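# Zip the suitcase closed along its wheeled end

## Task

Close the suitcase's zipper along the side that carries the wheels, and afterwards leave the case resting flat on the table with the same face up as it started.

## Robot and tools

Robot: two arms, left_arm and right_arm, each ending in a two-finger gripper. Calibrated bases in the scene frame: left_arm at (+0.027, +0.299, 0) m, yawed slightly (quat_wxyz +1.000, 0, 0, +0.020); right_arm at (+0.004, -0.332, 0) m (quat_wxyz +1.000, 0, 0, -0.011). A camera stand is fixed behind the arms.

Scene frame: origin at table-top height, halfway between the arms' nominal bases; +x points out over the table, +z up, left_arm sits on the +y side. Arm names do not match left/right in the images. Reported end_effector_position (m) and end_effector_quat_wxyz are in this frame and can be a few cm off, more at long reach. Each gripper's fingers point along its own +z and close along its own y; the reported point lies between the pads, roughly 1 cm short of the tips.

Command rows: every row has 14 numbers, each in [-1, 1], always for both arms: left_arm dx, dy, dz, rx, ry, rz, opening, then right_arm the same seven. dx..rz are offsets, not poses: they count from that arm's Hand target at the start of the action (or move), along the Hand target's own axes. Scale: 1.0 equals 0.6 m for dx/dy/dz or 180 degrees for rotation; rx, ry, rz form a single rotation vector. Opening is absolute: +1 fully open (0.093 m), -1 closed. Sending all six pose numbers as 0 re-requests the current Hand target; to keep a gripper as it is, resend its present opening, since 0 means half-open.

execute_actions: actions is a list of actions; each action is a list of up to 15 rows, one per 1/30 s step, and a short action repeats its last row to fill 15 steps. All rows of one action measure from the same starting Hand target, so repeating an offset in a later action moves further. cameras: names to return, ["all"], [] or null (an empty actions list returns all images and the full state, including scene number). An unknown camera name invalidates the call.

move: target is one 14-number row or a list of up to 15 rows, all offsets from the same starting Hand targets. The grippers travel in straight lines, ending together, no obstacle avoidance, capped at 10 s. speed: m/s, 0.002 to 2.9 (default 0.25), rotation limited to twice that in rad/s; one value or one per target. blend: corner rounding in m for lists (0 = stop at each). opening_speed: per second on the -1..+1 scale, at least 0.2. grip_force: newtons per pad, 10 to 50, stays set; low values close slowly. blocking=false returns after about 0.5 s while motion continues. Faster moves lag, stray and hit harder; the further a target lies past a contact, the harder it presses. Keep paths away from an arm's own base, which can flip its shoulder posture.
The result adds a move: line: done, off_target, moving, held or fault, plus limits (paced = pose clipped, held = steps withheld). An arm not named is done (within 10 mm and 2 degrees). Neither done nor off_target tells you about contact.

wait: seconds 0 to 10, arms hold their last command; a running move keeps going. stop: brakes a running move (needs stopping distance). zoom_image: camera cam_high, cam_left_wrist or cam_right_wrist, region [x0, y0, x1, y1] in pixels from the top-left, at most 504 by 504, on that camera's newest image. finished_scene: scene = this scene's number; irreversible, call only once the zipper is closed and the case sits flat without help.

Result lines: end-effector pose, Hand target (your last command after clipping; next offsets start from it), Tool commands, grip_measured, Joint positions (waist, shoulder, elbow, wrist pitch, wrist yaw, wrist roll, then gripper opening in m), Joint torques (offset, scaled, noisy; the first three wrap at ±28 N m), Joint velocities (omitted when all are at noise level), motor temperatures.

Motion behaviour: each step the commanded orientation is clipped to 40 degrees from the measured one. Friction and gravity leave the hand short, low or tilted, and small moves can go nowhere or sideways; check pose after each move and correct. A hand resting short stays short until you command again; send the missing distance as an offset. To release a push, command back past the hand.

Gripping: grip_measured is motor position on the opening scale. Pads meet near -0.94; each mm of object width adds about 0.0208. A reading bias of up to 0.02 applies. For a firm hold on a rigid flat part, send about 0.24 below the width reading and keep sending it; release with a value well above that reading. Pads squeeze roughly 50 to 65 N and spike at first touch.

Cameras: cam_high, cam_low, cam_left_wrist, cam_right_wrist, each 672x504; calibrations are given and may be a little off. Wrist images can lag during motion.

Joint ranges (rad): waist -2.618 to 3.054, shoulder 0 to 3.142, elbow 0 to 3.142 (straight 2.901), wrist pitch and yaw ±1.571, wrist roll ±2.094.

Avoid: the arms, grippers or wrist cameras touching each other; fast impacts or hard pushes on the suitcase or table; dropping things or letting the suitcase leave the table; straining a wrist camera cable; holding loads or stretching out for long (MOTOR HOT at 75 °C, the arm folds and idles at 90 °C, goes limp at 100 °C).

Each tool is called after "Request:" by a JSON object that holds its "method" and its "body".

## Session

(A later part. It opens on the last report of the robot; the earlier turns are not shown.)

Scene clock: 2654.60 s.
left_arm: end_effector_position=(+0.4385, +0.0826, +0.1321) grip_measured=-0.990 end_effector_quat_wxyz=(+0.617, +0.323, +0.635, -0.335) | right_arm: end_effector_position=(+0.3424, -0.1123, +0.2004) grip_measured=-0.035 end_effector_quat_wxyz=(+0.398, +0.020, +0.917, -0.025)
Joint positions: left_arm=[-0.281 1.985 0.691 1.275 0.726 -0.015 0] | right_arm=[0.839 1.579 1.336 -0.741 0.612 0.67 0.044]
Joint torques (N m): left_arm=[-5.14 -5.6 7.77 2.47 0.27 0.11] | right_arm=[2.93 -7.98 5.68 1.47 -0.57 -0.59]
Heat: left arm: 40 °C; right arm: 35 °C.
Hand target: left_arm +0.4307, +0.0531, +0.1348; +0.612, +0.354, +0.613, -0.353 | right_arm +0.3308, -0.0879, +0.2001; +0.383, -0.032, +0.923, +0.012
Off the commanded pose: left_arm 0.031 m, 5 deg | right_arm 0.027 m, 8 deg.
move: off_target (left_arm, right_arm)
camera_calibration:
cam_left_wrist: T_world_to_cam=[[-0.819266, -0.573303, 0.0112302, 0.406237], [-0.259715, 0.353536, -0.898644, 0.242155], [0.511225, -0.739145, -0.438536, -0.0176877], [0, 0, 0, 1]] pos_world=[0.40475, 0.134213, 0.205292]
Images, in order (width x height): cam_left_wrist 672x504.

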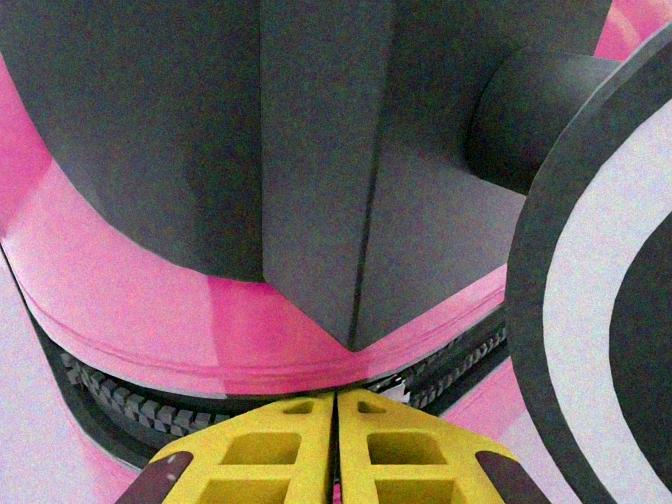

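Request:
{"method": "move", "body": {"target": [0,-0.04,0.036,0,0,0,-1,0,0,0,0,0,0,-0.2], "speed": 0.04, "cameras": ["cam_left_wrist"]}}

Request:
{"method": "zoom_image", "body": {"camera": "cam_left_wrist", "region": [240, 300, 440, 450]}}

Scene clock: 2666.13 s.
left_arm: end_effector_position=(+0.4406, +0.0686, +0.1324) grip_measured=-0.990 end_effector_quat_wxyz=(+0.618, +0.287, +0.651, -0.335) | right_arm: end_effector_position=(+0.3412, -0.1231, +0.2005) grip_measured=-0.035 end_effector_quat_wxyz=(+0.393, +0.031, +0.918, -0.037)
Joint positions: left_arm=[-0.343 1.987 0.691 1.28 0.61 -0.073 0] | right_arm=[0.825 1.57 1.336 -0.775 0.622 0.687 0.044]
Joint torques (N m): left_arm=[-7.49 -5.61 7.5 2.55 0.47 0.64] | right_arm=[4.29 -7.32 5.59 1.71 -0.67 -0.72]
Heat: left arm: 40 °C; right arm: 36 °C.
Hand target: left_arm +0.4207, +0.0224, +0.1348; +0.612, +0.354, +0.613, -0.353 | right_arm +0.3308, -0.0879, +0.2001; +0.383, -0.032, +0.923, +0.012
Off the commanded pose: left_arm 0.050 m, 9 deg | right_arm 0.037 m, 9 deg.
move: off_target (left_arm, right_arm)
camera_calibration:
cam_left_wrist: T_world_to_cam=[[-0.784767, -0.616344, 0.065278, 0.380526], [-0.316288, 0.307674, -0.897384, 0.275707], [0.533013, -0.724884, -0.436395, -0.039765], [0, 0, 0, 1]] pos_world=[0.407022, 0.120882, 0.205222]
Images, in order (width x height): cam_left_wrist 672x504.

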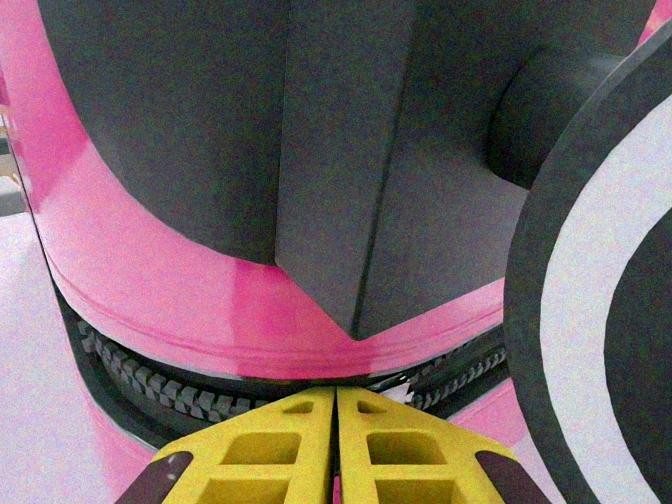

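Scaled by 2.520 from the camera's 672x504 image, which has a finer 960x720 frame.

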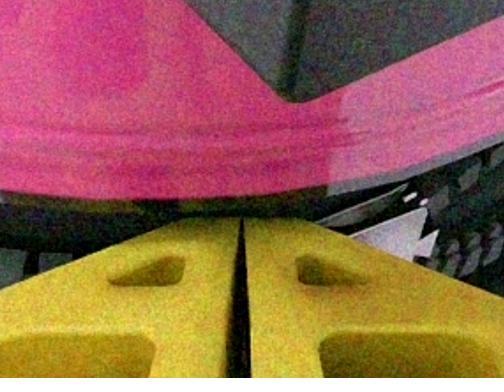

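Request:
{"method": "move", "body": {"target": [0,0,0,0,0,0,-1,0,0.09,0,0,0,0,-0.3], "speed": 0.04, "cameras": ["cam_left_wrist"]}}

Request:
{"method": "zoom_image", "body": {"camera": "cam_left_wrist", "region": [240, 300, 440, 450]}}

Scene clock: 2675.70 s.
left_arm: end_effector_position=(+0.4502, +0.0765, +0.1319) grip_measured=-0.990 end_effector_quat_wxyz=(+0.625, +0.250, +0.664, -0.326) | right_arm: end_effector_position=(+0.3286, -0.1098, +0.2014) grip_measured=-0.035 end_effector_quat_wxyz=(+0.387, +0.071, +0.917, -0.064)
Joint positions: left_arm=[-0.343 1.994 0.691 1.294 0.538 -0.117 0] | right_arm=[0.903 1.656 1.451 -0.941 0.709 0.877 0.044]
Joint torques (N m): left_arm=[-7.45 -5.89 6.93 2.67 1.08 1.02] | right_arm=[8.18 -3.18 9.39 2.16 -0.71 -1.42]
Heat: left arm: 40 °C; right arm: 37 °C.
Hand target: left_arm +0.4208, +0.0224, +0.1348; +0.612, +0.354, +0.613, -0.353 | right_arm +0.3271, -0.0340, +0.2001; +0.383, -0.032, +0.923, +0.013
Off the commanded pose: left_arm 0.062 m, 14 deg | right_arm 0.076 m, 15 deg.
move: off_target (left_arm, right_arm)
camera_calibration:
cam_left_wrist: T_world_to_cam=[[-0.735432, -0.669319, 0.105601, 0.369433], [-0.361907, 0.25624, -0.896306, 0.300238], [0.572855, -0.69739, -0.430678, -0.060206], [0, 0, 0, 1]] pos_world=[0.41484, 0.128348, 0.204163]
Images, in order (width x height): cam_left_wrist 672x504.

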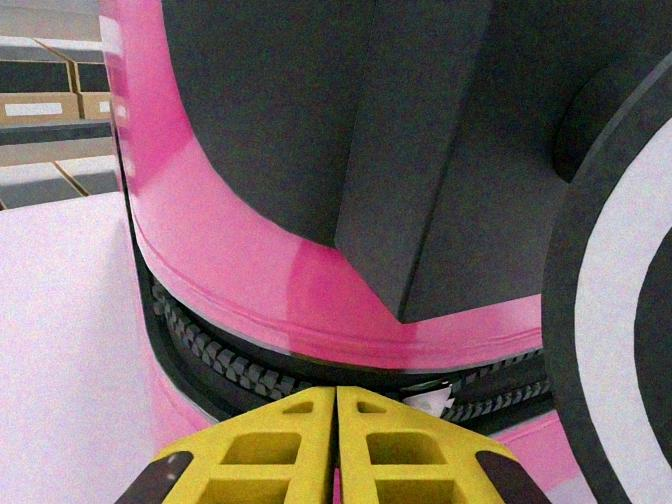

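Scaled by 2.520 from the camera's 672x504 image, which has a finer 960x720 frame.

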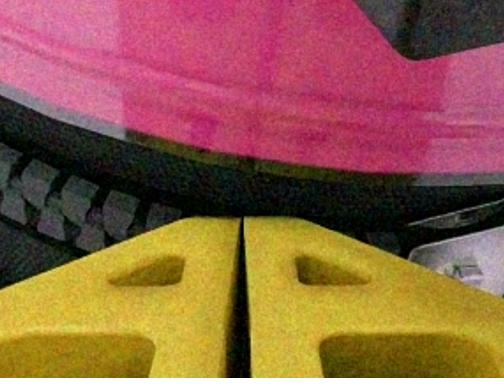

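Request:
{"method": "move", "body": {"target": [[0,0.03,-0.06,0,0,0,-1,0,-0.07,0,0,0,0,-0.3],[0,0.12,-0.3,0,0,0,-1,0,-0.07,0,0,0,0,-0.3]], "speed": 0.12, "cameras": ["cam_left_wrist","cam_right_wrist"]}}

Scene clock: 2706.60 s.
left_arm: end_effector_position=(+0.3992, +0.2156, +0.1258) grip_measured=-0.990 end_effector_quat_wxyz=(+0.602, +0.335, +0.628, -0.363) | right_arm: end_effector_position=(+0.3341, -0.1033, +0.2005) grip_measured=-0.035 end_effector_quat_wxyz=(+0.390, +0.030, +0.920, -0.029)
Joint positions: left_arm=[0.172 1.933 0.55 1.343 1.244 -0.015 0] | right_arm=[0.877 1.607 1.381 -0.809 0.631 0.742 0.044]
Joint torques (N m): left_arm=[-0.24 -8.79 3.17 2.21 0.23 0.15] | right_arm=[2.1 -7.34 5.37 1.81 -0.55 -0.97]
Motor temperatures (°C): left_arm=[25 31 32 43 20 20 20] | right_arm=[23 29 33 43 18 22 24]
Heat: left arm: 43 °C; right arm: 43 °C.
Hand target: left_arm +0.3930, +0.2143, +0.1349; +0.612, +0.354, +0.613, -0.353 | right_arm +0.3300, -0.0759, +0.2002; +0.383, -0.032, +0.923, +0.013
Off the commanded pose: left_arm 0.011 m, 3 deg | right_arm 0.028 m, 9 deg.
move: off_target (left_arm, right_arm)
camera_calibration:
cam_left_wrist: T_world_to_cam=[[-0.854277, -0.518484, 0.0372254, 0.4492], [-0.255649, 0.356705, -0.898557, 0.176919], [0.452609, -0.777133, -0.437275, 0.129457], [0, 0, 0, 1]] pos_world=[0.370377, 0.2704, 0.198858]
cam_right_wrist: T_world_to_cam=[[-0.0737588, -0.995762, 0.0549413, -0.0910599], [-0.938383, 0.0506459, -0.341867, 0.423581], [0.337636, -0.0767717, -0.938141, 0.150091], [0, 0, 0, 1]] pos_world=[0.340089, -0.100604, 0.290618]
Images, in order (width x height): cam_left_wrist 672x504, cam_right_wrist 672x504.

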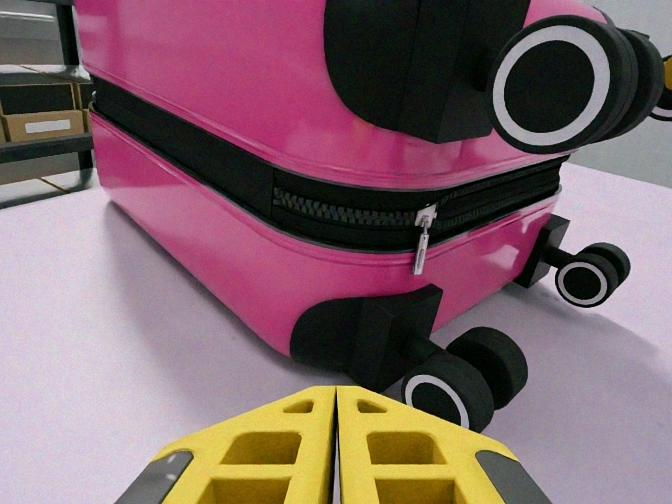

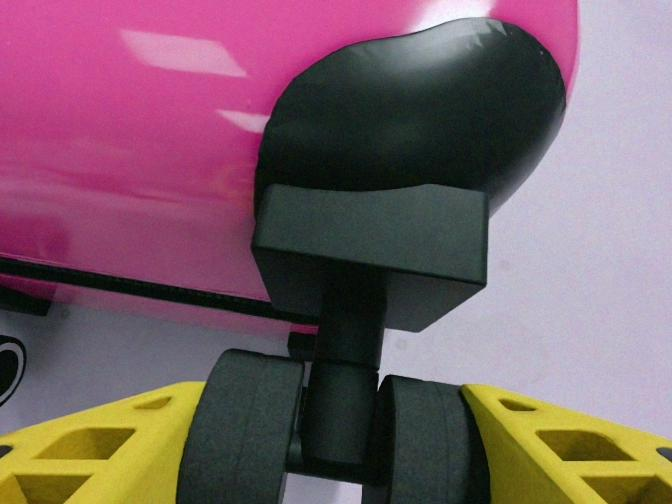

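Request:
{"method": "move", "body": {"target": [[-0.217,-0.025,-0.091,-0.276,0.421,-0.254,-1,0,0,0,0,0,0,-0.3],[-0.258,-0.145,0.174,-0.276,0.421,-0.254,0.5,0,0,0,0,0,0,-0.3]], "speed": 0.2, "blend": 0.05, "cameras": ["cam_left_wrist"]}}

Scene clock: 2728.00 s.
left_arm: end_effector_position=(+0.3758, +0.0726, +0.2965) grip_measured=+0.498 end_effector_quat_wxyz=(+0.201, -0.007, +0.973, -0.110) | right_arm: end_effector_position=(+0.3341, -0.1033, +0.2005) grip_measured=-0.035 end_effector_quat_wxyz=(+0.390, +0.030, +0.920, -0.029)
Joint positions: left_arm=[-0.634 1.898 2.294 -1.506 -0.045 -0.598 0.069] | right_arm=[0.877 1.607 1.381 -0.809 0.631 0.742 0.044]
Joint torques (N m): left_arm=[-0.12 -5.83 7.97 0.75 -0.07 -0.07] | right_arm=[2.09 -7.35 5.31 1.81 -0.54 -0.98]
Heat: left arm: 39 °C; right arm: 42 °C.
Hand target: left_arm +0.3700, +0.0803, +0.2896; +0.044, -0.018, +0.999, +0.000 | right_arm +0.3300, -0.0759, +0.2002; +0.383, -0.032, +0.923, +0.013
Off the commanded pose: left_arm 0.012 m, 22 deg | right_arm 0.028 m, 9 deg.
joint sent to its limit (left arm) — joint 4 (wrist pitch), lower limit. The joint targets are off in orientation, not in position.
move: off_target (left_arm, right_arm); target 2's new opening was sent with left_arm's hand 0.012 m and 22 deg from that target
camera_calibration:
cam_left_wrist: T_world_to_cam=[[-0.0423007, -0.977873, 0.204877, 0.027181], [-0.998498, 0.0485231, 0.0254408, 0.40287], [-0.0348192, -0.203493, -0.978457, 0.40555], [0, 0, 0, 1]] pos_world=[0.417536, 0.0895578, 0.380995]
Images, in order (width x height): cam_left_wrist 672x504.

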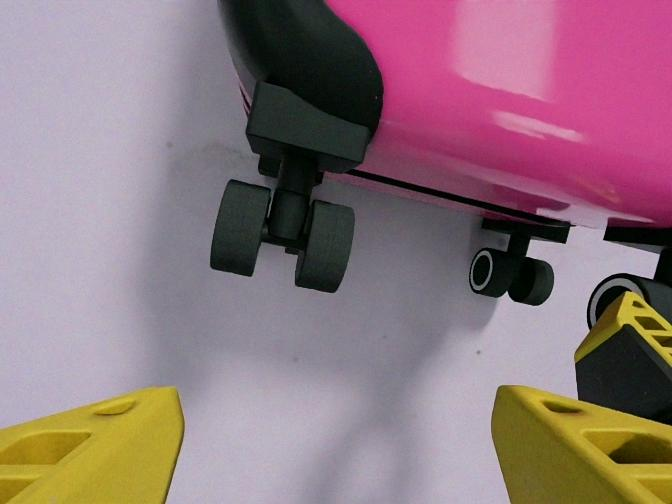

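Request:
{"method": "move", "body": {"target": [-0.055,0,0.05,0,0,0.07,0.5,0,0,0,0,0,0,-0.3], "speed": 0.12, "cameras": ["cam_left_wrist"]}}

Scene clock: 2743.17 s.
left_arm: end_effector_position=(+0.4114, +0.0743, +0.2707) grip_measured=+0.498 end_effector_quat_wxyz=(+0.198, +0.089, +0.974, -0.071) | right_arm: end_effector_position=(+0.3341, -0.1033, +0.2005) grip_measured=-0.035 end_effector_quat_wxyz=(+0.390, +0.030, +0.920, -0.029)
Joint positions: left_arm=[-0.586 2.031 2.387 -1.506 -0.045 -0.355 0.069] | right_arm=[0.877 1.607 1.381 -0.809 0.631 0.742 0.044]
Joint torques (N m): left_arm=[0.03 -6.63 8.24 0.64 0.03 0.09] | right_arm=[2.1 -7.36 5.37 1.81 -0.55 -0.99]
Motor temperatures (°C): left_arm=[22 32 33 36 19 19 20] | right_arm=[20 29 33 41 18 22 24]
Heat: left arm: 36 °C; right arm: 41 °C.
Hand target: left_arm +0.4054, +0.0814, +0.2627; +0.044, +0.092, +0.995, +0.004 | right_arm +0.3300, -0.0759, +0.2002; +0.383, -0.032, +0.923, +0.013
Off the commanded pose: left_arm 0.012 m, 20 deg | right_arm 0.028 m, 9 deg.
joint sent to its limit (left arm) — joint 4 (wrist pitch), lower limit. The joint targets are off in orientation, not in position.
move: off_target (left_arm, right_arm)
camera_calibration:
cam_left_wrist: T_world_to_cam=[[-0.21214, -0.972982, 0.0911151, 0.13602], [-0.976134, 0.21541, 0.0275872, 0.416769], [-0.046469, -0.0830882, -0.995458, 0.382285], [0, 0, 0, 1]] pos_world=[0.453442, 0.0743324, 0.356658]
Images, in order (width x height): cam_left_wrist 672x504.

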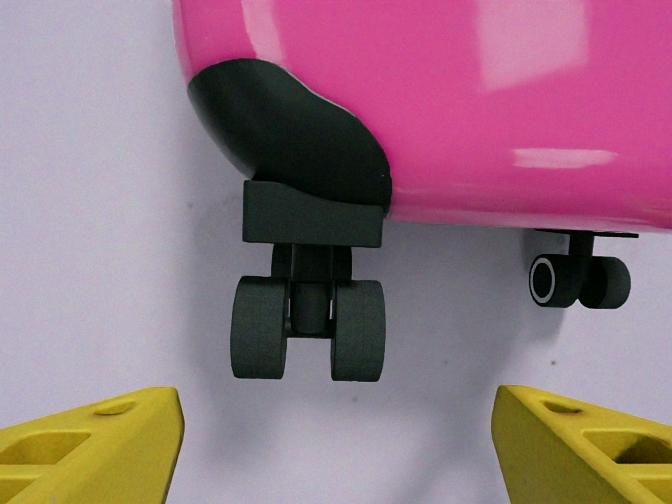

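Request:
{"method": "move", "body": {"target": [-0.012,0.014,0.11,0,0,0,0.5,0,0,0,0,0,0,-0.3], "speed": 0.08, "cameras": ["cam_left_wrist"]}}

Scene clock: 2752.90 s.
left_arm: end_effector_position=(+0.4318, +0.0784, +0.2188) grip_measured=+0.498 end_effector_quat_wxyz=(+0.146, +0.088, +0.984, -0.041) | right_arm: end_effector_position=(+0.3341, -0.1033, +0.2005) grip_measured=-0.035 end_effector_quat_wxyz=(+0.390, +0.030, +0.920, -0.029)
Joint positions: left_arm=[-0.555 2.15 2.387 -1.506 -0.045 -0.33 0.069] | right_arm=[0.877 1.607 1.381 -0.809 0.631 0.742 0.044]
Joint torques (N m): left_arm=[0.03 -7.53 4.74 0.38 0.04 0.13] | right_arm=[2.1 -7.35 5.39 1.82 -0.53 -0.97]
Heat: left arm: 35 °C; right arm: 41 °C.
Hand target: left_arm +0.4198, +0.0884, +0.1977; +0.044, +0.092, +0.995, +0.004 | right_arm +0.3300, -0.0759, +0.2002; +0.383, -0.032, +0.923, +0.013
Off the commanded pose: left_arm 0.026 m, 13 deg | right_arm 0.028 m, 9 deg.
joint sent to its limit (left arm) — joint 4 (wrist pitch), lower limit. The joint targets are off in orientation, not in position.
move: off_target (left_arm, right_arm)
camera_calibration:
cam_left_wrist: T_world_to_cam=[[-0.198655, -0.979062, 0.0444326, 0.153876], [-0.969243, 0.202979, 0.139165, 0.410779], [-0.14527, -0.0154202, -0.989272, 0.367963], [0, 0, 0, 1]] pos_world=[0.482167, 0.0729488, 0.300012]
Images, in order (width x height): cam_left_wrist 672x504.

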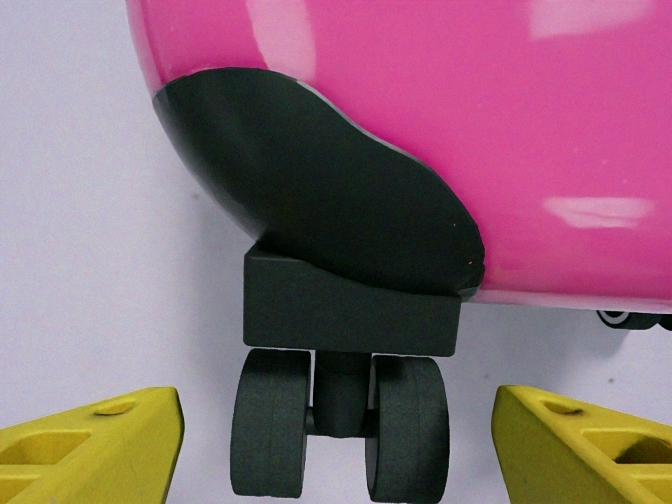

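Request:
{"method": "move", "body": {"target": [0.006,0,0.04,0,0,0,0.5,0,0,0,0,0,0,-0.3], "speed": 0.06, "cameras": ["cam_left_wrist"]}}

Scene clock: 2760.97 s.
left_arm: end_effector_position=(+0.4316, +0.0785, +0.1946) grip_measured=+0.498 end_effector_quat_wxyz=(+0.117, +0.089, +0.989, -0.028) | right_arm: end_effector_position=(+0.3341, -0.1033, +0.2005) grip_measured=-0.035 end_effector_quat_wxyz=(+0.390, +0.030, +0.920, -0.029)
Joint positions: left_arm=[-0.555 2.187 2.359 -1.507 -0.045 -0.33 0.069] | right_arm=[0.877 1.607 1.381 -0.809 0.631 0.742 0.044]
Joint torques (N m): left_arm=[0.05 -7.69 4.62 0.27 0.05 0.04] | right_arm=[2.06 -7.35 5.35 1.81 -0.54 -0.97]
Heat: left arm: 34 °C; right arm: 42 °C.
Hand target: left_arm +0.4184, +0.0890, +0.1736; +0.044, +0.092, +0.995, +0.004 | right_arm +0.3300, -0.0759, +0.2002; +0.383, -0.032, +0.923, +0.013
Off the commanded pose: left_arm 0.027 m, 9 deg | right_arm 0.028 m, 9 deg.
joint sent to its limit (left arm) — joint 4 (wrist pitch), lower limit. The joint targets are off in orientation, not in position.
move: off_target (left_arm, right_arm)
camera_calibration:
cam_left_wrist: T_world_to_cam=[[-0.196749, -0.980155, 0.0242183, 0.158214], [-0.959663, 0.197578, 0.200023, 0.398368], [-0.200839, 0.016113, -0.979492, 0.363542], [0, 0, 0, 1]] pos_world=[0.48644, 0.0705074, 0.272572]
Images, in order (width x height): cam_left_wrist 672x504.

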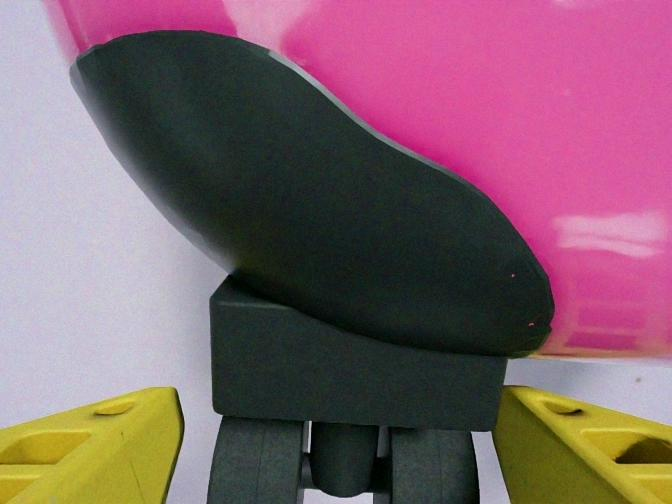

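Request:
{"method": "move", "body": {"target": [0.045,0,0,0,0,0,0.5,0,0,0,0,0,0,-0.3], "speed": 0.06}}

Request:
{"method": "move", "body": {"target": [0.005,0,0,0,0,0,-0.2,0,0,0,0,0,0,-0.3], "opening_speed": 0.6, "cameras": ["cam_left_wrist"]}}

Scene clock: 2768.80 s.
left_arm: end_effector_position=(+0.4097, +0.0875, +0.1667) grip_measured=+0.499 end_effector_quat_wxyz=(+0.064, +0.091, +0.994, -0.005) | right_arm: end_effector_position=(+0.3342, -0.1019, +0.2003) grip_measured=-0.035 end_effector_quat_wxyz=(+0.390, +0.027, +0.920, -0.026)
Joint positions: left_arm=[-0.562 2.158 2.216 -1.507 -0.045 -0.337 0.069] | right_arm=[0.877 1.607 1.38 -0.803 0.625 0.734 0.044]
Joint torques (N m): left_arm=[-0.92 -12.4 4.22 0.12 0.03 -0.05] | right_arm=[2.03 -7.35 5.35 1.76 -0.51 -0.94]
Heat: left arm: 34 °C; right arm: 42 °C.
Hand target: left_arm +0.3920, +0.0941, +0.1711; +0.044, +0.092, +0.995, +0.004 | right_arm +0.3300, -0.0759, +0.2002; +0.383, -0.032, +0.923, +0.013
Off the commanded pose: left_arm 0.019 m, 3 deg | right_arm 0.026 m, 8 deg.
move: off_target (left_arm, right_arm)

Scene clock: 2770.17 s.
left_arm: end_effector_position=(+0.4062, +0.0853, +0.1663) grip_measured=+0.070 end_effector_quat_wxyz=(+0.064, +0.091, +0.994, -0.008) | right_arm: end_effector_position=(+0.3342, -0.1005, +0.2001) grip_measured=-0.035 end_effector_quat_wxyz=(+0.388, +0.024, +0.921, -0.023)
Joint positions: left_arm=[-0.569 2.144 2.191 -1.495 -0.04 -0.343 0.049] | right_arm=[0.877 1.607 1.38 -0.8 0.618 0.728 0.044]
Joint torques (N m): left_arm=[-0.76 -12.38 4.15 0.13 -0.05 -0.02] | right_arm=[2.02 -7.36 5.35 1.76 -0.45 -0.87]
Heat: left arm: 34 °C; right arm: 42 °C.
Hand target: left_arm +0.3891, +0.0947, +0.1710; +0.044, +0.092, +0.995, +0.004 | right_arm +0.3300, -0.0759, +0.2002; +0.383, -0.032, +0.923, +0.013
Off the commanded pose: left_arm 0.020 m, 3 deg | right_arm 0.025 m, 8 deg.
move: off_target (left_arm, right_arm)
camera_calibration:
cam_left_wrist: T_world_to_cam=[[-0.196743, -0.980443, -0.00476631, 0.165349], [-0.933815, 0.185901, 0.305663, 0.351314], [-0.298799, 0.0645879, -0.952128, 0.361688], [0, 0, 0, 1]] pos_world=[0.468666, 0.0734448, 0.237778]
Images, in order (width x height): cam_left_wrist 672x504.

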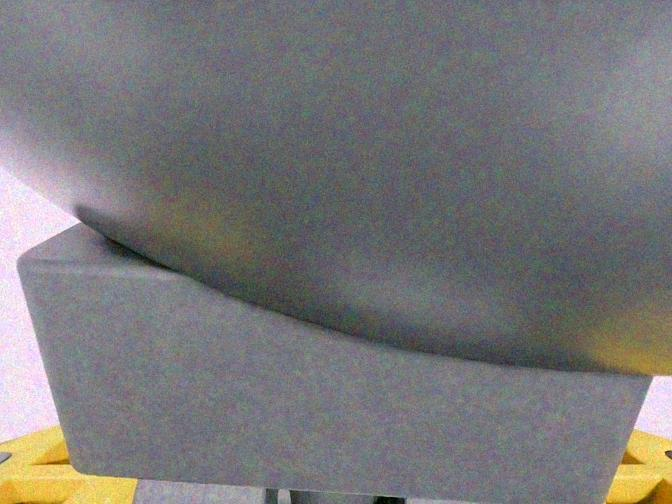

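Request:
{"method": "move", "body": {"target": [0.01,0,-0.04,0,0,0,-0.2,0,0,0,0,0,0,-0.3], "speed": 0.05, "cameras": ["cam_left_wrist"]}}

Scene clock: 2774.80 s.
left_arm: end_effector_position=(+0.4053, +0.0843, +0.1677) grip_measured=+0.057 end_effector_quat_wxyz=(+0.065, +0.092, +0.994, -0.009) | right_arm: end_effector_position=(+0.3342, -0.1004, +0.2001) grip_measured=-0.035 end_effector_quat_wxyz=(+0.389, +0.023, +0.921, -0.024)
Joint positions: left_arm=[-0.571 2.14 2.191 -1.495 -0.038 -0.343 0.048] | right_arm=[0.877 1.607 1.38 -0.799 0.618 0.726 0.044]
Joint torques (N m): left_arm=[-0.98 -16.03 5.37 -0.14 -0.01 -0.07] | right_arm=[1.99 -7.36 5.42 1.76 -0.46 -0.86]
Motor temperatures (°C): left_arm=[21 37 31 33 19 19 20] | right_arm=[20 29 32 41 18 22 24]
Heat: left arm: 37 °C; right arm: 41 °C.
Hand target: left_arm +0.3810, +0.0957, +0.1944; +0.044, +0.092, +0.995, +0.004 | right_arm +0.3300, -0.0759, +0.2002; +0.383, -0.032, +0.923, +0.013
Off the commanded pose: left_arm 0.038 m, 3 deg | right_arm 0.025 m, 8 deg.
joint sent to its limit (left arm) — joint 4 (wrist pitch), lower limit. The joint targets still meet the commanded pose.
move: off_target (left_arm, right_arm)
camera_calibration:
cam_left_wrist: T_world_to_cam=[[-0.199158, -0.979965, -0.00229183, 0.164779], [-0.933903, 0.189088, 0.303432, 0.350402], [-0.296919, 0.0625714, -0.95285, 0.362411], [0, 0, 0, 1]] pos_world=[0.467666, 0.0725446, 0.239378]
Images, in order (width x height): cam_left_wrist 672x504.

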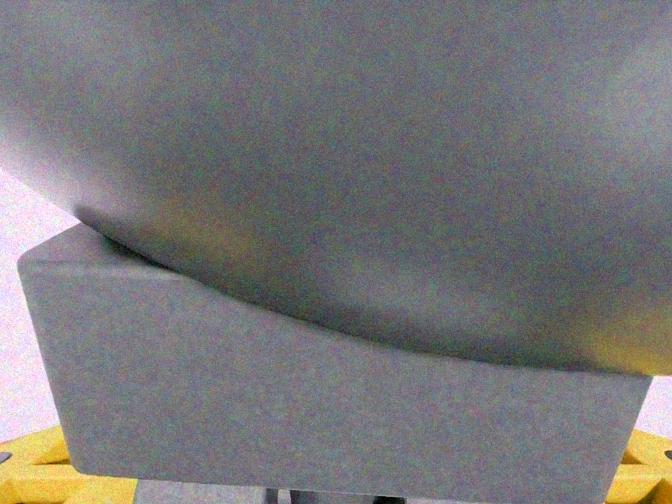

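Request:
{"method": "move", "body": {"target": [[0,0,0.02,0,0,0,-0.2,0,0,0,0,0,0,0.5],[0,0,0.02,0,0,0,-0.2,0,-0.02,-0.15,0,0,0,0.5],[0,0,0.02,0,0,0,-0.2,0.1,0.078,-0.2,-0.166,-0.216,0.092,0.5],[0,0,0.02,0,0,0,-0.2,0.15,0.078,-0.056,-0.166,-0.216,0.092,-1]], "speed": 0.15, "cameras": ["cam_right_wrist","cam_high"]}}

Scene clock: 2797.77 s.
left_arm: end_effector_position=(+0.4047, +0.0846, +0.1670) grip_measured=+0.057 end_effector_quat_wxyz=(+0.063, +0.093, +0.994, -0.009) | right_arm: end_effector_position=(+0.2388, -0.0351, +0.1555) grip_measured=-0.987 end_effector_quat_wxyz=(+0.633, +0.004, +0.715, +0.296)
Joint positions: left_arm=[-0.571 2.14 2.188 -1.496 -0.038 -0.342 0.048] | right_arm=[1.244 1.629 0.364 1.233 0.79 0.465 0]
Joint torques (N m): left_arm=[-1.07 -14.12 5.15 -0.13 -0.03 -0.09] | right_arm=[-0.69 -4.18 3.73 2.18 -0.12 -0.09]
Motor temperatures (°C): left_arm=[21 44 30 31 19 19 21] | right_arm=[20 29 32 41 18 21 23]
Heat: left arm: 44 °C; right arm: 41 °C.
Hand target: left_arm +0.3821, +0.0956, +0.1824; +0.044, +0.092, +0.995, +0.004 | right_arm +0.2397, -0.0352, +0.1601; +0.638, +0.008, +0.706, +0.308
Off the commanded pose: left_arm 0.030 m, 3 deg | right_arm 0.005 m, 2 deg.
joint sent to its limit (left arm) — joint 4 (wrist pitch), lower limit. The joint targets still meet the commanded pose.
move: off_target (left_arm)
camera_calibration:
cam_right_wrist: T_world_to_cam=[[0.360401, -0.838716, -0.408249, -0.0537908], [-0.571096, 0.147649, -0.807496, 0.30339], [0.737537, 0.524171, -0.425774, -0.00876301], [0, 0, 0, 1]] pos_world=[0.199114, -0.085317, 0.219295]
Images, in order (width x height): cam_high 672x504, cam_right_wrist 672x504.

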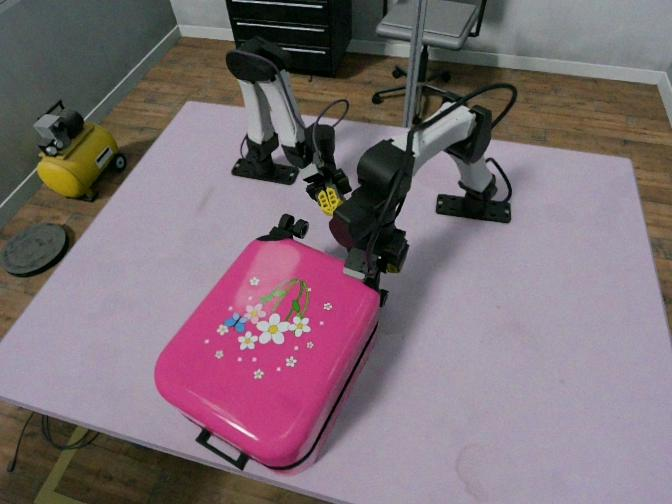

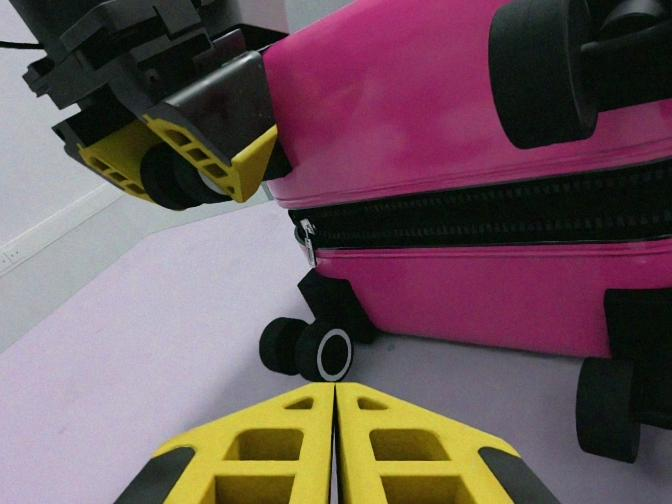

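Request:
{"method": "move", "body": {"target": [0,0,0,0,0,0,-0.2,0.08,0.06,0.22,0,0,0,-1], "speed": 0.12, "cameras": ["cam_right_wrist"]}}

Scene clock: 2809.97 s.
left_arm: end_effector_position=(+0.4047, +0.0846, +0.1670) grip_measured=+0.057 end_effector_quat_wxyz=(+0.063, +0.093, +0.994, -0.009) | right_arm: end_effector_position=(+0.3321, +0.0636, +0.1263) grip_measured=-0.987 end_effector_quat_wxyz=(+0.633, +0.007, +0.714, +0.299)
Joint positions: left_arm=[-0.571 2.14 2.188 -1.496 -0.038 -0.342 0.048] | right_arm=[1.098 2.105 0.886 1.196 0.644 0.465 0]
Joint torques (N m): left_arm=[-1.21 -14.02 5.05 -0.16 -0.02 -0.08] | right_arm=[-0.59 -8.42 6.61 1.88 -0.14 -0.09]
Heat: left arm: 46 °C; right arm: 43 °C.
Hand target: left_arm +0.3821, +0.0956, +0.1824; +0.044, +0.092, +0.995, +0.004 | right_arm +0.3365, +0.0694, +0.1335; +0.638, +0.008, +0.706, +0.308
Off the commanded pose: left_arm 0.029 m, 3 deg | right_arm 0.010 m, 1 deg.
joint sent to its limit (left arm) — joint 4 (wrist pitch), lower limit. The joint targets still meet the commanded pose.
move: off_target (left_arm)
camera_calibration:
cam_right_wrist: T_world_to_cam=[[0.359292, -0.835618, -0.415514, -0.0155495], [-0.57108, 0.155276, -0.806075, 0.317921], [0.738091, 0.526908, -0.421415, -0.142625], [0, 0, 0, 1]] pos_world=[0.292415, 0.0127912, 0.189703]
Images, in order (width x height): cam_right_wrist 672x504.

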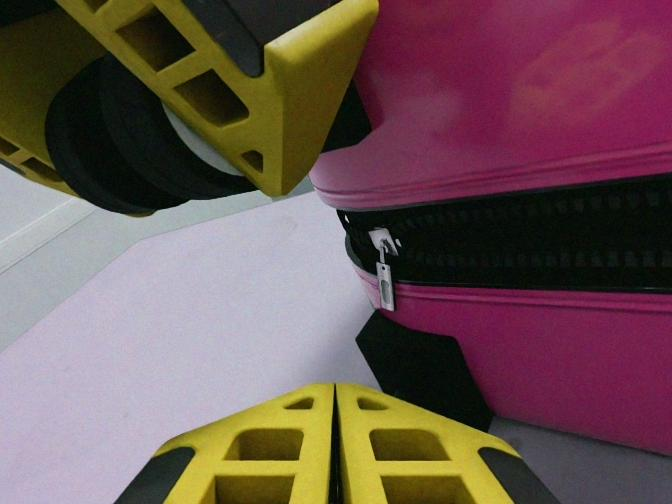

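Request:
{"method": "move", "body": {"target": [0,0,0,0,0,0,-0.2,0,0,0,0,0,0.18,-1], "cameras": ["cam_right_wrist"]}}

Scene clock: 2825.97 s.
left_arm: end_effector_position=(+0.4047, +0.0846, +0.1670) grip_measured=+0.057 end_effector_quat_wxyz=(+0.063, +0.093, +0.994, -0.009) | right_arm: end_effector_position=(+0.3318, +0.0640, +0.1260) grip_measured=-0.987 end_effector_quat_wxyz=(+0.528, +0.198, +0.686, +0.460)
Joint positions: left_arm=[-0.571 2.14 2.188 -1.496 -0.038 -0.342 0.048] | right_arm=[1.098 2.105 0.886 1.195 0.641 1.013 0]
Joint torques (N m): left_arm=[-1.02 -13.94 5.19 -0.15 -0.02 -0.09] | right_arm=[-0.65 -8.44 6.5 1.89 -0.1 0.06]
Heat: left arm: 48 °C; right arm: 43 °C.
Hand target: left_arm +0.3821, +0.0956, +0.1824; +0.044, +0.092, +0.995, +0.004 | right_arm +0.3365, +0.0694, +0.1335; +0.527, +0.205, +0.676, +0.473
Off the commanded pose: left_arm 0.029 m, 3 deg | right_arm 0.010 m, 2 deg.
joint sent to its limit (left arm) — joint 4 (wrist pitch), lower limit. The joint targets still meet the commanded pose.
move: off_target (left_arm)
camera_calibration:
cam_right_wrist: T_world_to_cam=[[0.207134, -0.521438, -0.827767, 0.0671725], [-0.721575, 0.489928, -0.489184, 0.306017], [0.660625, 0.698622, -0.274776, -0.146577], [0, 0, 0, 1]] pos_world=[0.303733, -0.0124976, 0.165026]
Images, in order (width x height): cam_right_wrist 672x504.

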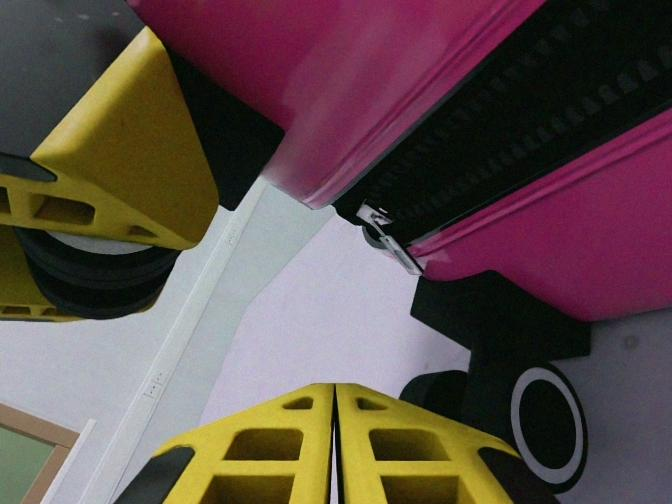

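Request:
{"method": "move", "body": {"target": [0,0,0,0,0,0,-0.2,0.02,-0.011,0.12,0,0,0,-1], "speed": 0.08, "cameras": ["cam_right_wrist"]}}

Scene clock: 2833.63 s.
left_arm: end_effector_position=(+0.4047, +0.0846, +0.1670) grip_measured=+0.057 end_effector_quat_wxyz=(+0.063, +0.093, +0.994, -0.009) | right_arm: end_effector_position=(+0.3938, +0.1011, +0.1136) grip_measured=-0.987 end_effector_quat_wxyz=(+0.527, +0.200, +0.686, +0.460)
Joint positions: left_arm=[-0.571 2.14 2.188 -1.496 -0.038 -0.342 0.048] | right_arm=[1.013 2.295 1.191 1.078 0.557 1.015 0]
Joint torques (N m): left_arm=[-0.91 -14.04 5.14 -0.14 -0.05 -0.09] | right_arm=[-0.53 -10.19 7.25 1.96 -0.08 0.06]
Motor temperatures (°C): left_arm=[21 49 31 29 19 19 22] | right_arm=[19 31 32 43 18 20 23]
Heat: left arm: 49 °C; right arm: 43 °C.
Hand target: left_arm +0.3821, +0.0956, +0.1824; +0.044, +0.092, +0.995, +0.004 | right_arm +0.3989, +0.1061, +0.1217; +0.527, +0.205, +0.676, +0.473
Off the commanded pose: left_arm 0.029 m, 3 deg | right_arm 0.011 m, 2 deg.
joint sent to its limit (left arm) — joint 4 (wrist pitch), lower limit. The joint targets still meet the commanded pose.
move: off_target (left_arm, right_arm)
camera_calibration:
cam_right_wrist: T_world_to_cam=[[0.203729, -0.520056, -0.829479, 0.0648289], [-0.72296, 0.491394, -0.485655, 0.326489], [0.660169, 0.698623, -0.275869, -0.216458], [0, 0, 0, 1]] pos_world=[0.36573, 0.024503, 0.152621]
Images, in order (width x height): cam_right_wrist 672x504.

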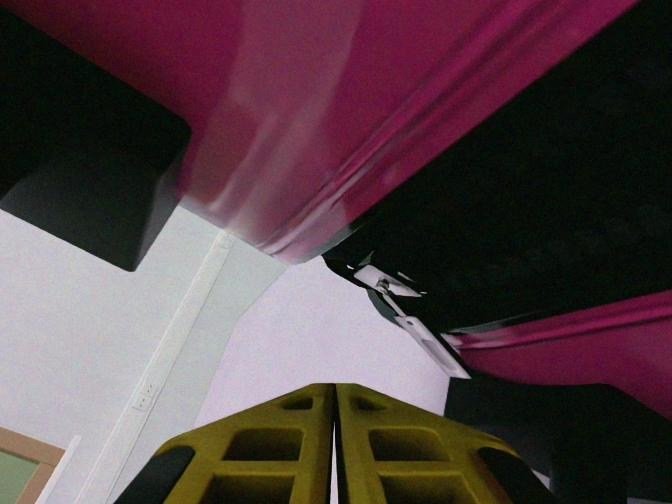

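Request:
{"method": "move", "body": {"target": [0,0,0,0,0,0,-0.2,0,-0.004,0.055,0,0,0,-1], "speed": 0.06, "cameras": ["cam_right_wrist"]}}

Scene clock: 2839.03 s.
left_arm: end_effector_position=(+0.4080, +0.0840, +0.1674) grip_measured=+0.057 end_effector_quat_wxyz=(+0.070, +0.092, +0.993, -0.010) | right_arm: end_effector_position=(+0.4137, +0.1165, +0.1140) grip_measured=-0.987 end_effector_quat_wxyz=(+0.531, +0.205, +0.681, +0.462)
Joint positions: left_arm=[-0.57 2.14 2.188 -1.483 -0.042 -0.342 0.048] | right_arm=[0.998 2.366 1.322 1.032 0.552 1.015 0]
Joint torques (N m): left_arm=[-1.2 -13.81 5.26 -0.28 -0.01 -0.13] | right_arm=[-2.8 -10.52 8.54 1.64 -0.46 0.05]
Heat: left arm: 50 °C; right arm: 44 °C.
Hand target: left_arm +0.3821, +0.0957, +0.1824; +0.044, +0.092, +0.995, +0.004 | right_arm +0.4293, +0.1189, +0.1197; +0.527, +0.205, +0.676, +0.473
Off the commanded pose: left_arm 0.032 m, 3 deg | right_arm 0.017 m, 1 deg.
joint sent to its limit (left arm) — joint 4 (wrist pitch), lower limit. The joint targets still meet the commanded pose.
move: off_target (left_arm, right_arm)
camera_calibration:
cam_right_wrist: T_world_to_cam=[[0.204919, -0.511952, -0.834215, 0.0682317], [-0.714316, 0.50446, -0.48505, 0.328348], [0.66915, 0.695288, -0.262322, -0.245226], [0, 0, 0, 1]] pos_world=[0.384655, 0.0397958, 0.151857]
Images, in order (width x height): cam_right_wrist 672x504.

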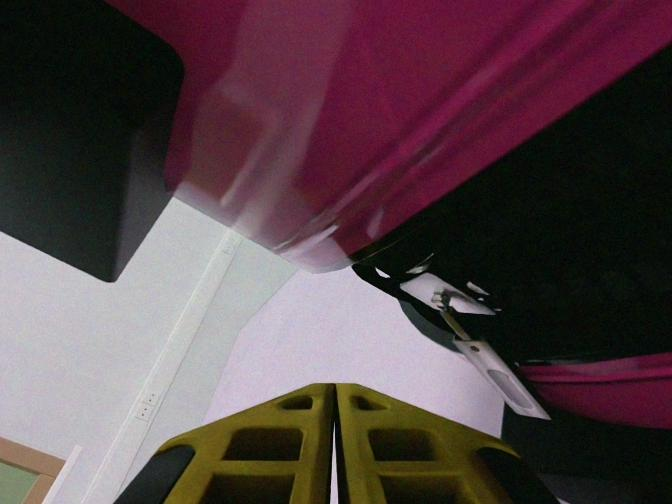

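Request:
{"method": "move", "body": {"target": [[0,0,0,0,0,0,-0.2,-0.018,0,0.01,0,0,0,-1],[0,0,0,0,0,0,-0.2,-0.055,-0.024,-0.015,0,0,0,-1]], "speed": 0.04, "cameras": ["cam_right_wrist"]}}

Scene clock: 2850.30 s.
left_arm: end_effector_position=(+0.4109, +0.0832, +0.1679) grip_measured=+0.056 end_effector_quat_wxyz=(+0.077, +0.090, +0.993, -0.010) | right_arm: end_effector_position=(+0.4079, +0.1141, +0.1111) grip_measured=-0.987 end_effector_quat_wxyz=(+0.516, +0.163, +0.690, +0.480)
Joint positions: left_arm=[-0.57 2.14 2.188 -1.471 -0.046 -0.345 0.048] | right_arm=[0.975 2.345 1.253 1.084 0.437 0.984 0]
Joint torques (N m): left_arm=[-1.09 -13.9 5.5 -0.38 0.07 -0.06] | right_arm=[-6.08 -14.68 3.96 1.79 0.12 0.34]
Heat: left arm: 51 °C; right arm: 43 °C.
Hand target: left_arm +0.3822, +0.0957, +0.1824; +0.044, +0.092, +0.995, +0.004 | right_arm +0.4362, +0.0829, +0.1245; +0.527, +0.205, +0.676, +0.473
Off the commanded pose: left_arm 0.035 m, 4 deg | right_arm 0.044 m, 5 deg.
joint sent to its limit (left arm) — joint 4 (wrist pitch), lower limit. The joint targets still meet the commanded pose.
move: off_target (left_arm, right_arm)
camera_calibration:
cam_right_wrist: T_world_to_cam=[[0.2657, -0.50914, -0.818645, 0.0388061], [-0.749252, 0.425299, -0.507683, 0.349846], [0.606651, 0.748263, -0.268473, -0.220235], [0, 0, 0, 1]] pos_world=[0.385418, 0.0357627, 0.150252]
Images, in order (width x height): cam_right_wrist 672x504.

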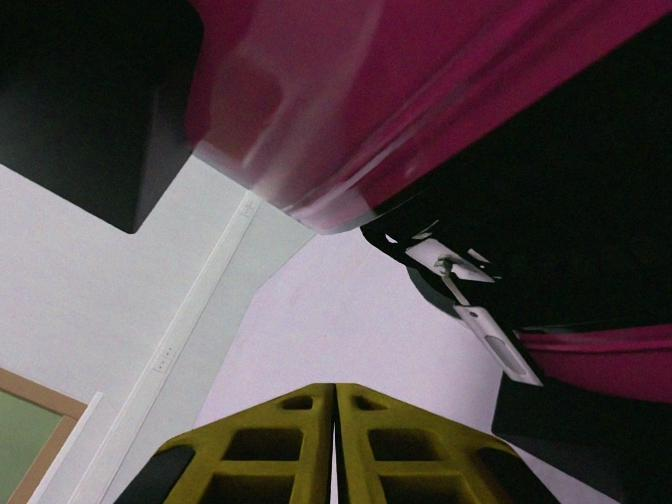

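Request:
{"method": "move", "body": {"target": [[0,0,0,0,0,0,-0.2,0.03,0.03,-0.08,0,0,0,-1],[0,0,0,0,0,0,-0.2,0.02,0.05,-0.15,0,0,-0.25,-1]], "speed": 0.08, "cameras": ["cam_right_wrist","cam_low"]}}

Scene clock: 2880.17 s.
left_arm: end_effector_position=(+0.4066, +0.0810, +0.1675) grip_measured=+0.056 end_effector_quat_wxyz=(+0.070, +0.082, +0.994, -0.012) | right_arm: end_effector_position=(+0.3471, +0.0682, +0.1102) grip_measured=-0.987 end_effector_quat_wxyz=(+0.648, -0.087, +0.726, +0.213)
Joint positions: left_arm=[-0.577 2.14 2.188 -1.482 -0.04 -0.37 0.048] | right_arm=[1.066 2.142 0.938 1.119 0.607 0.247 0]
Joint torques (N m): left_arm=[-0.61 -13.89 5.42 -0.26 0.04 0.16] | right_arm=[0.49 -14.39 3.96 2.22 0.06 -0.07]
Motor temperatures (°C): left_arm=[20 53 31 27 19 19 22] | right_arm=[21 46 31 44 17 20 22]
Heat: left arm: 53 °C; right arm: 46 °C.
Hand target: left_arm +0.3821, +0.0957, +0.1824; +0.044, +0.092, +0.995, +0.004 | right_arm +0.3437, +0.0680, +0.1437; +0.668, -0.070, +0.703, +0.236
Off the commanded pose: left_arm 0.032 m, 4 deg | right_arm 0.034 m, 5 deg.
joint sent to its limit (left arm) — joint 4 (wrist pitch), lower limit. The joint targets still meet the commanded pose.
move: off_target (left_arm, right_arm)
camera_calibration:
cam_right_wrist: T_world_to_cam=[[0.391053, -0.903674, -0.174503, -0.0566394], [-0.522252, -0.0617524, -0.850553, 0.315556], [0.757846, 0.423746, -0.496094, -0.154559], [0, 0, 0, 1]] pos_world=[0.304081, 0.0337967, 0.181837]
Images, in order (width x height): cam_low 672x504, cam_right_wrist 672x504.

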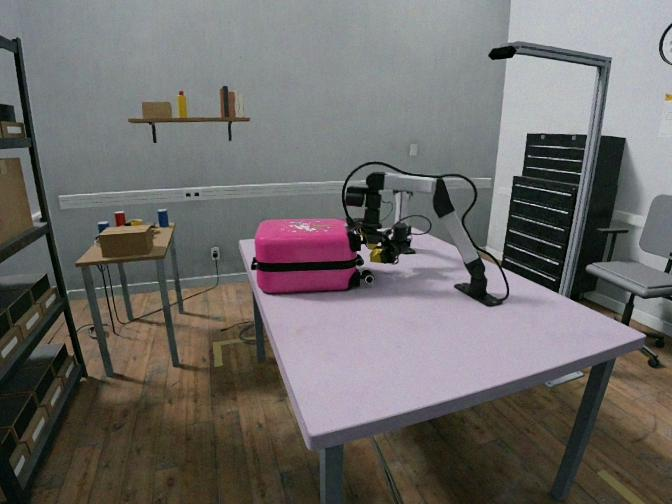

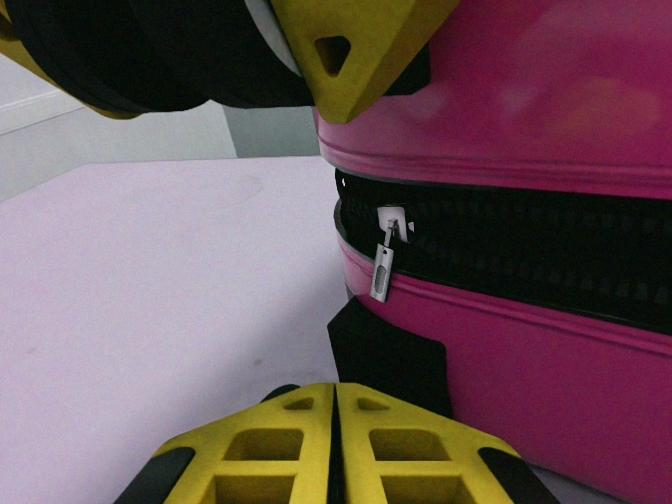

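Request:
{"method": "move", "body": {"target": [0,0,0,0,0,0,-0.2,0,-0.01,-0.097,-0.108,0.026,0,-1], "speed": 0.1, "cameras": ["cam_right_wrist"]}}

Scene clock: 2899.10 s.
left_arm: end_effector_position=(+0.4066, +0.0810, +0.1675) grip_measured=+0.056 end_effector_quat_wxyz=(+0.070, +0.082, +0.994, -0.012) | right_arm: end_effector_position=(+0.2936, +0.0395, +0.1129) grip_measured=-0.987 end_effector_quat_wxyz=(+0.594, -0.200, +0.707, +0.327)
Joint positions: left_arm=[-0.577 2.14 2.188 -1.482 -0.04 -0.37 0.048] | right_arm=[1 1.955 0.606 1.268 0.199 0.244 0]
Joint torques (N m): left_arm=[-0.54 -13.93 5.33 -0.28 0.01 0.18] | right_arm=[-0.76 -11.43 3.51 2.42 -0.11 -0.06]
Motor temperatures (°C): left_arm=[20 55 30 26 19 19 22] | right_arm=[20 46 30 46 17 20 22]
Heat: left arm: 55 °C; right arm: 46 °C.
Hand target: left_arm +0.3821, +0.0957, +0.1824; +0.044, +0.092, +0.995, +0.004 | right_arm +0.2935, +0.0380, +0.1423; +0.617, -0.191, +0.679, +0.348
Off the commanded pose: left_arm 0.032 m, 4 deg | right_arm 0.029 m, 5 deg.
joint sent to its limit (left arm) — joint 4 (wrist pitch), lower limit. The joint targets still meet the commanded pose.
move: off_target (left_arm, right_arm)
camera_calibration:
cam_right_wrist: T_world_to_cam=[[0.665143, -0.718764, -0.202395, -0.14582], [-0.494654, -0.221078, -0.840501, 0.285217], [0.559377, 0.659169, -0.502588, -0.050759], [0, 0, 0, 1]] pos_world=[0.266468, -0.00829654, 0.184701]
Images, in order (width x height): cam_right_wrist 672x504.

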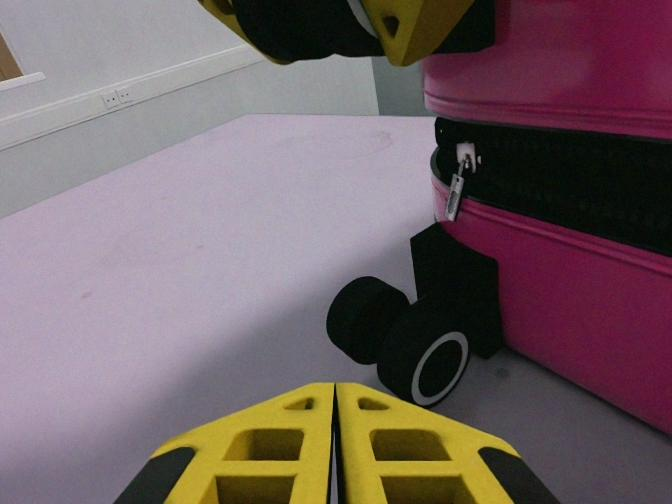

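Request:
{"method": "move", "body": {"target": [[0,0,0,0,0,0,0.7,0,0,0,0,0,0,-1],[-0.006,0,-0.067,0,0,0,0.7,0,0,0,0,0,0,-1],[-0.07,-0.006,-0.03,0,0,0,0.7,0,0,0,0,0,0,-1]], "speed": 0.1, "cameras": ["cam_left_wrist","cam_right_wrist"]}}

Scene clock: 2927.80 s.
left_arm: end_effector_position=(+0.4277, +0.0767, +0.2105) grip_measured=+0.698 end_effector_quat_wxyz=(+0.132, +0.089, +0.986, -0.039) | right_arm: end_effector_position=(+0.2935, +0.0396, +0.1130) grip_measured=-0.987 end_effector_quat_wxyz=(+0.594, -0.200, +0.707, +0.327)
Joint positions: left_arm=[-0.561 2.154 2.364 -1.508 -0.04 -0.336 0.079] | right_arm=[1 1.955 0.606 1.268 0.198 0.244 0]
Joint torques (N m): left_arm=[-0.12 -7.57 8.42 0.39 0.01 0.09] | right_arm=[-0.72 -11.38 3.49 2.44 -0.15 -0.06]
Motor temperatures (°C): left_arm=[20 56 30 25 19 19 22] | right_arm=[19 40 30 47 17 20 22]
Heat: left arm: 56 °C; right arm: 47 °C.
Hand target: left_arm +0.4210, +0.0844, +0.2038; +0.044, +0.092, +0.995, +0.004 | right_arm +0.2935, +0.0380, +0.1423; +0.617, -0.191, +0.679, +0.348
Off the commanded pose: left_arm 0.012 m, 11 deg | right_arm 0.029 m, 5 deg.
joint sent to its limit (left arm) — joint 4 (wrist pitch), lower limit. The joint targets are off in orientation, not in position.
move: off_target (left_arm, right_arm)
camera_calibration:
cam_left_wrist: T_world_to_cam=[[-0.198695, -0.979166, 0.0418947, 0.152344], [-0.96483, 0.202935, 0.167094, 0.400609], [-0.172114, -0.00722061, -0.985051, 0.369024], [0, 0, 0, 1]] pos_world=[0.480304, 0.0705367, 0.290186]
cam_right_wrist: T_world_to_cam=[[0.665712, -0.7182, -0.202527, -0.145941], [-0.494352, -0.221164, -0.840656, 0.285165], [0.558967, 0.659754, -0.502275, -0.0507031], [0, 0, 0, 1]] pos_world=[0.266468, -0.00829453, 0.184702]
Images, in order (width x height): cam_left_wrist 672x504, cam_right_wrist 672x504.

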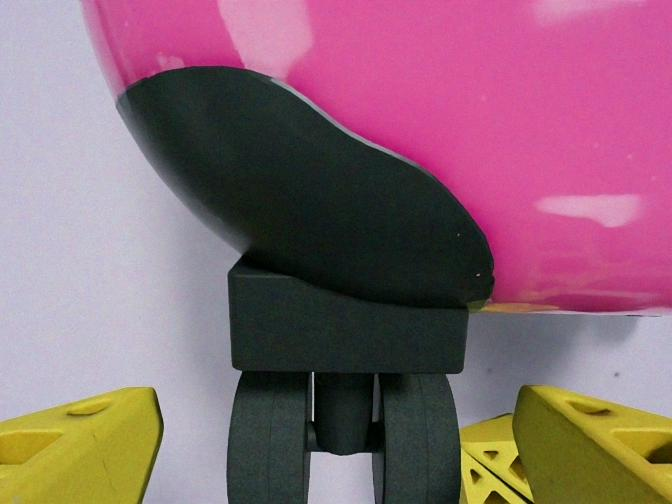

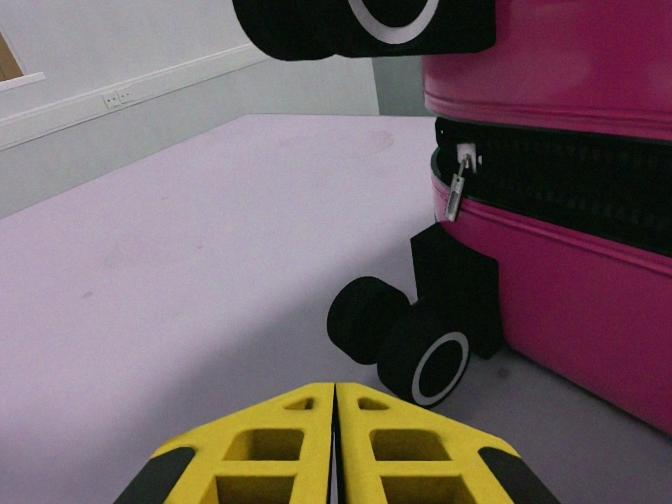

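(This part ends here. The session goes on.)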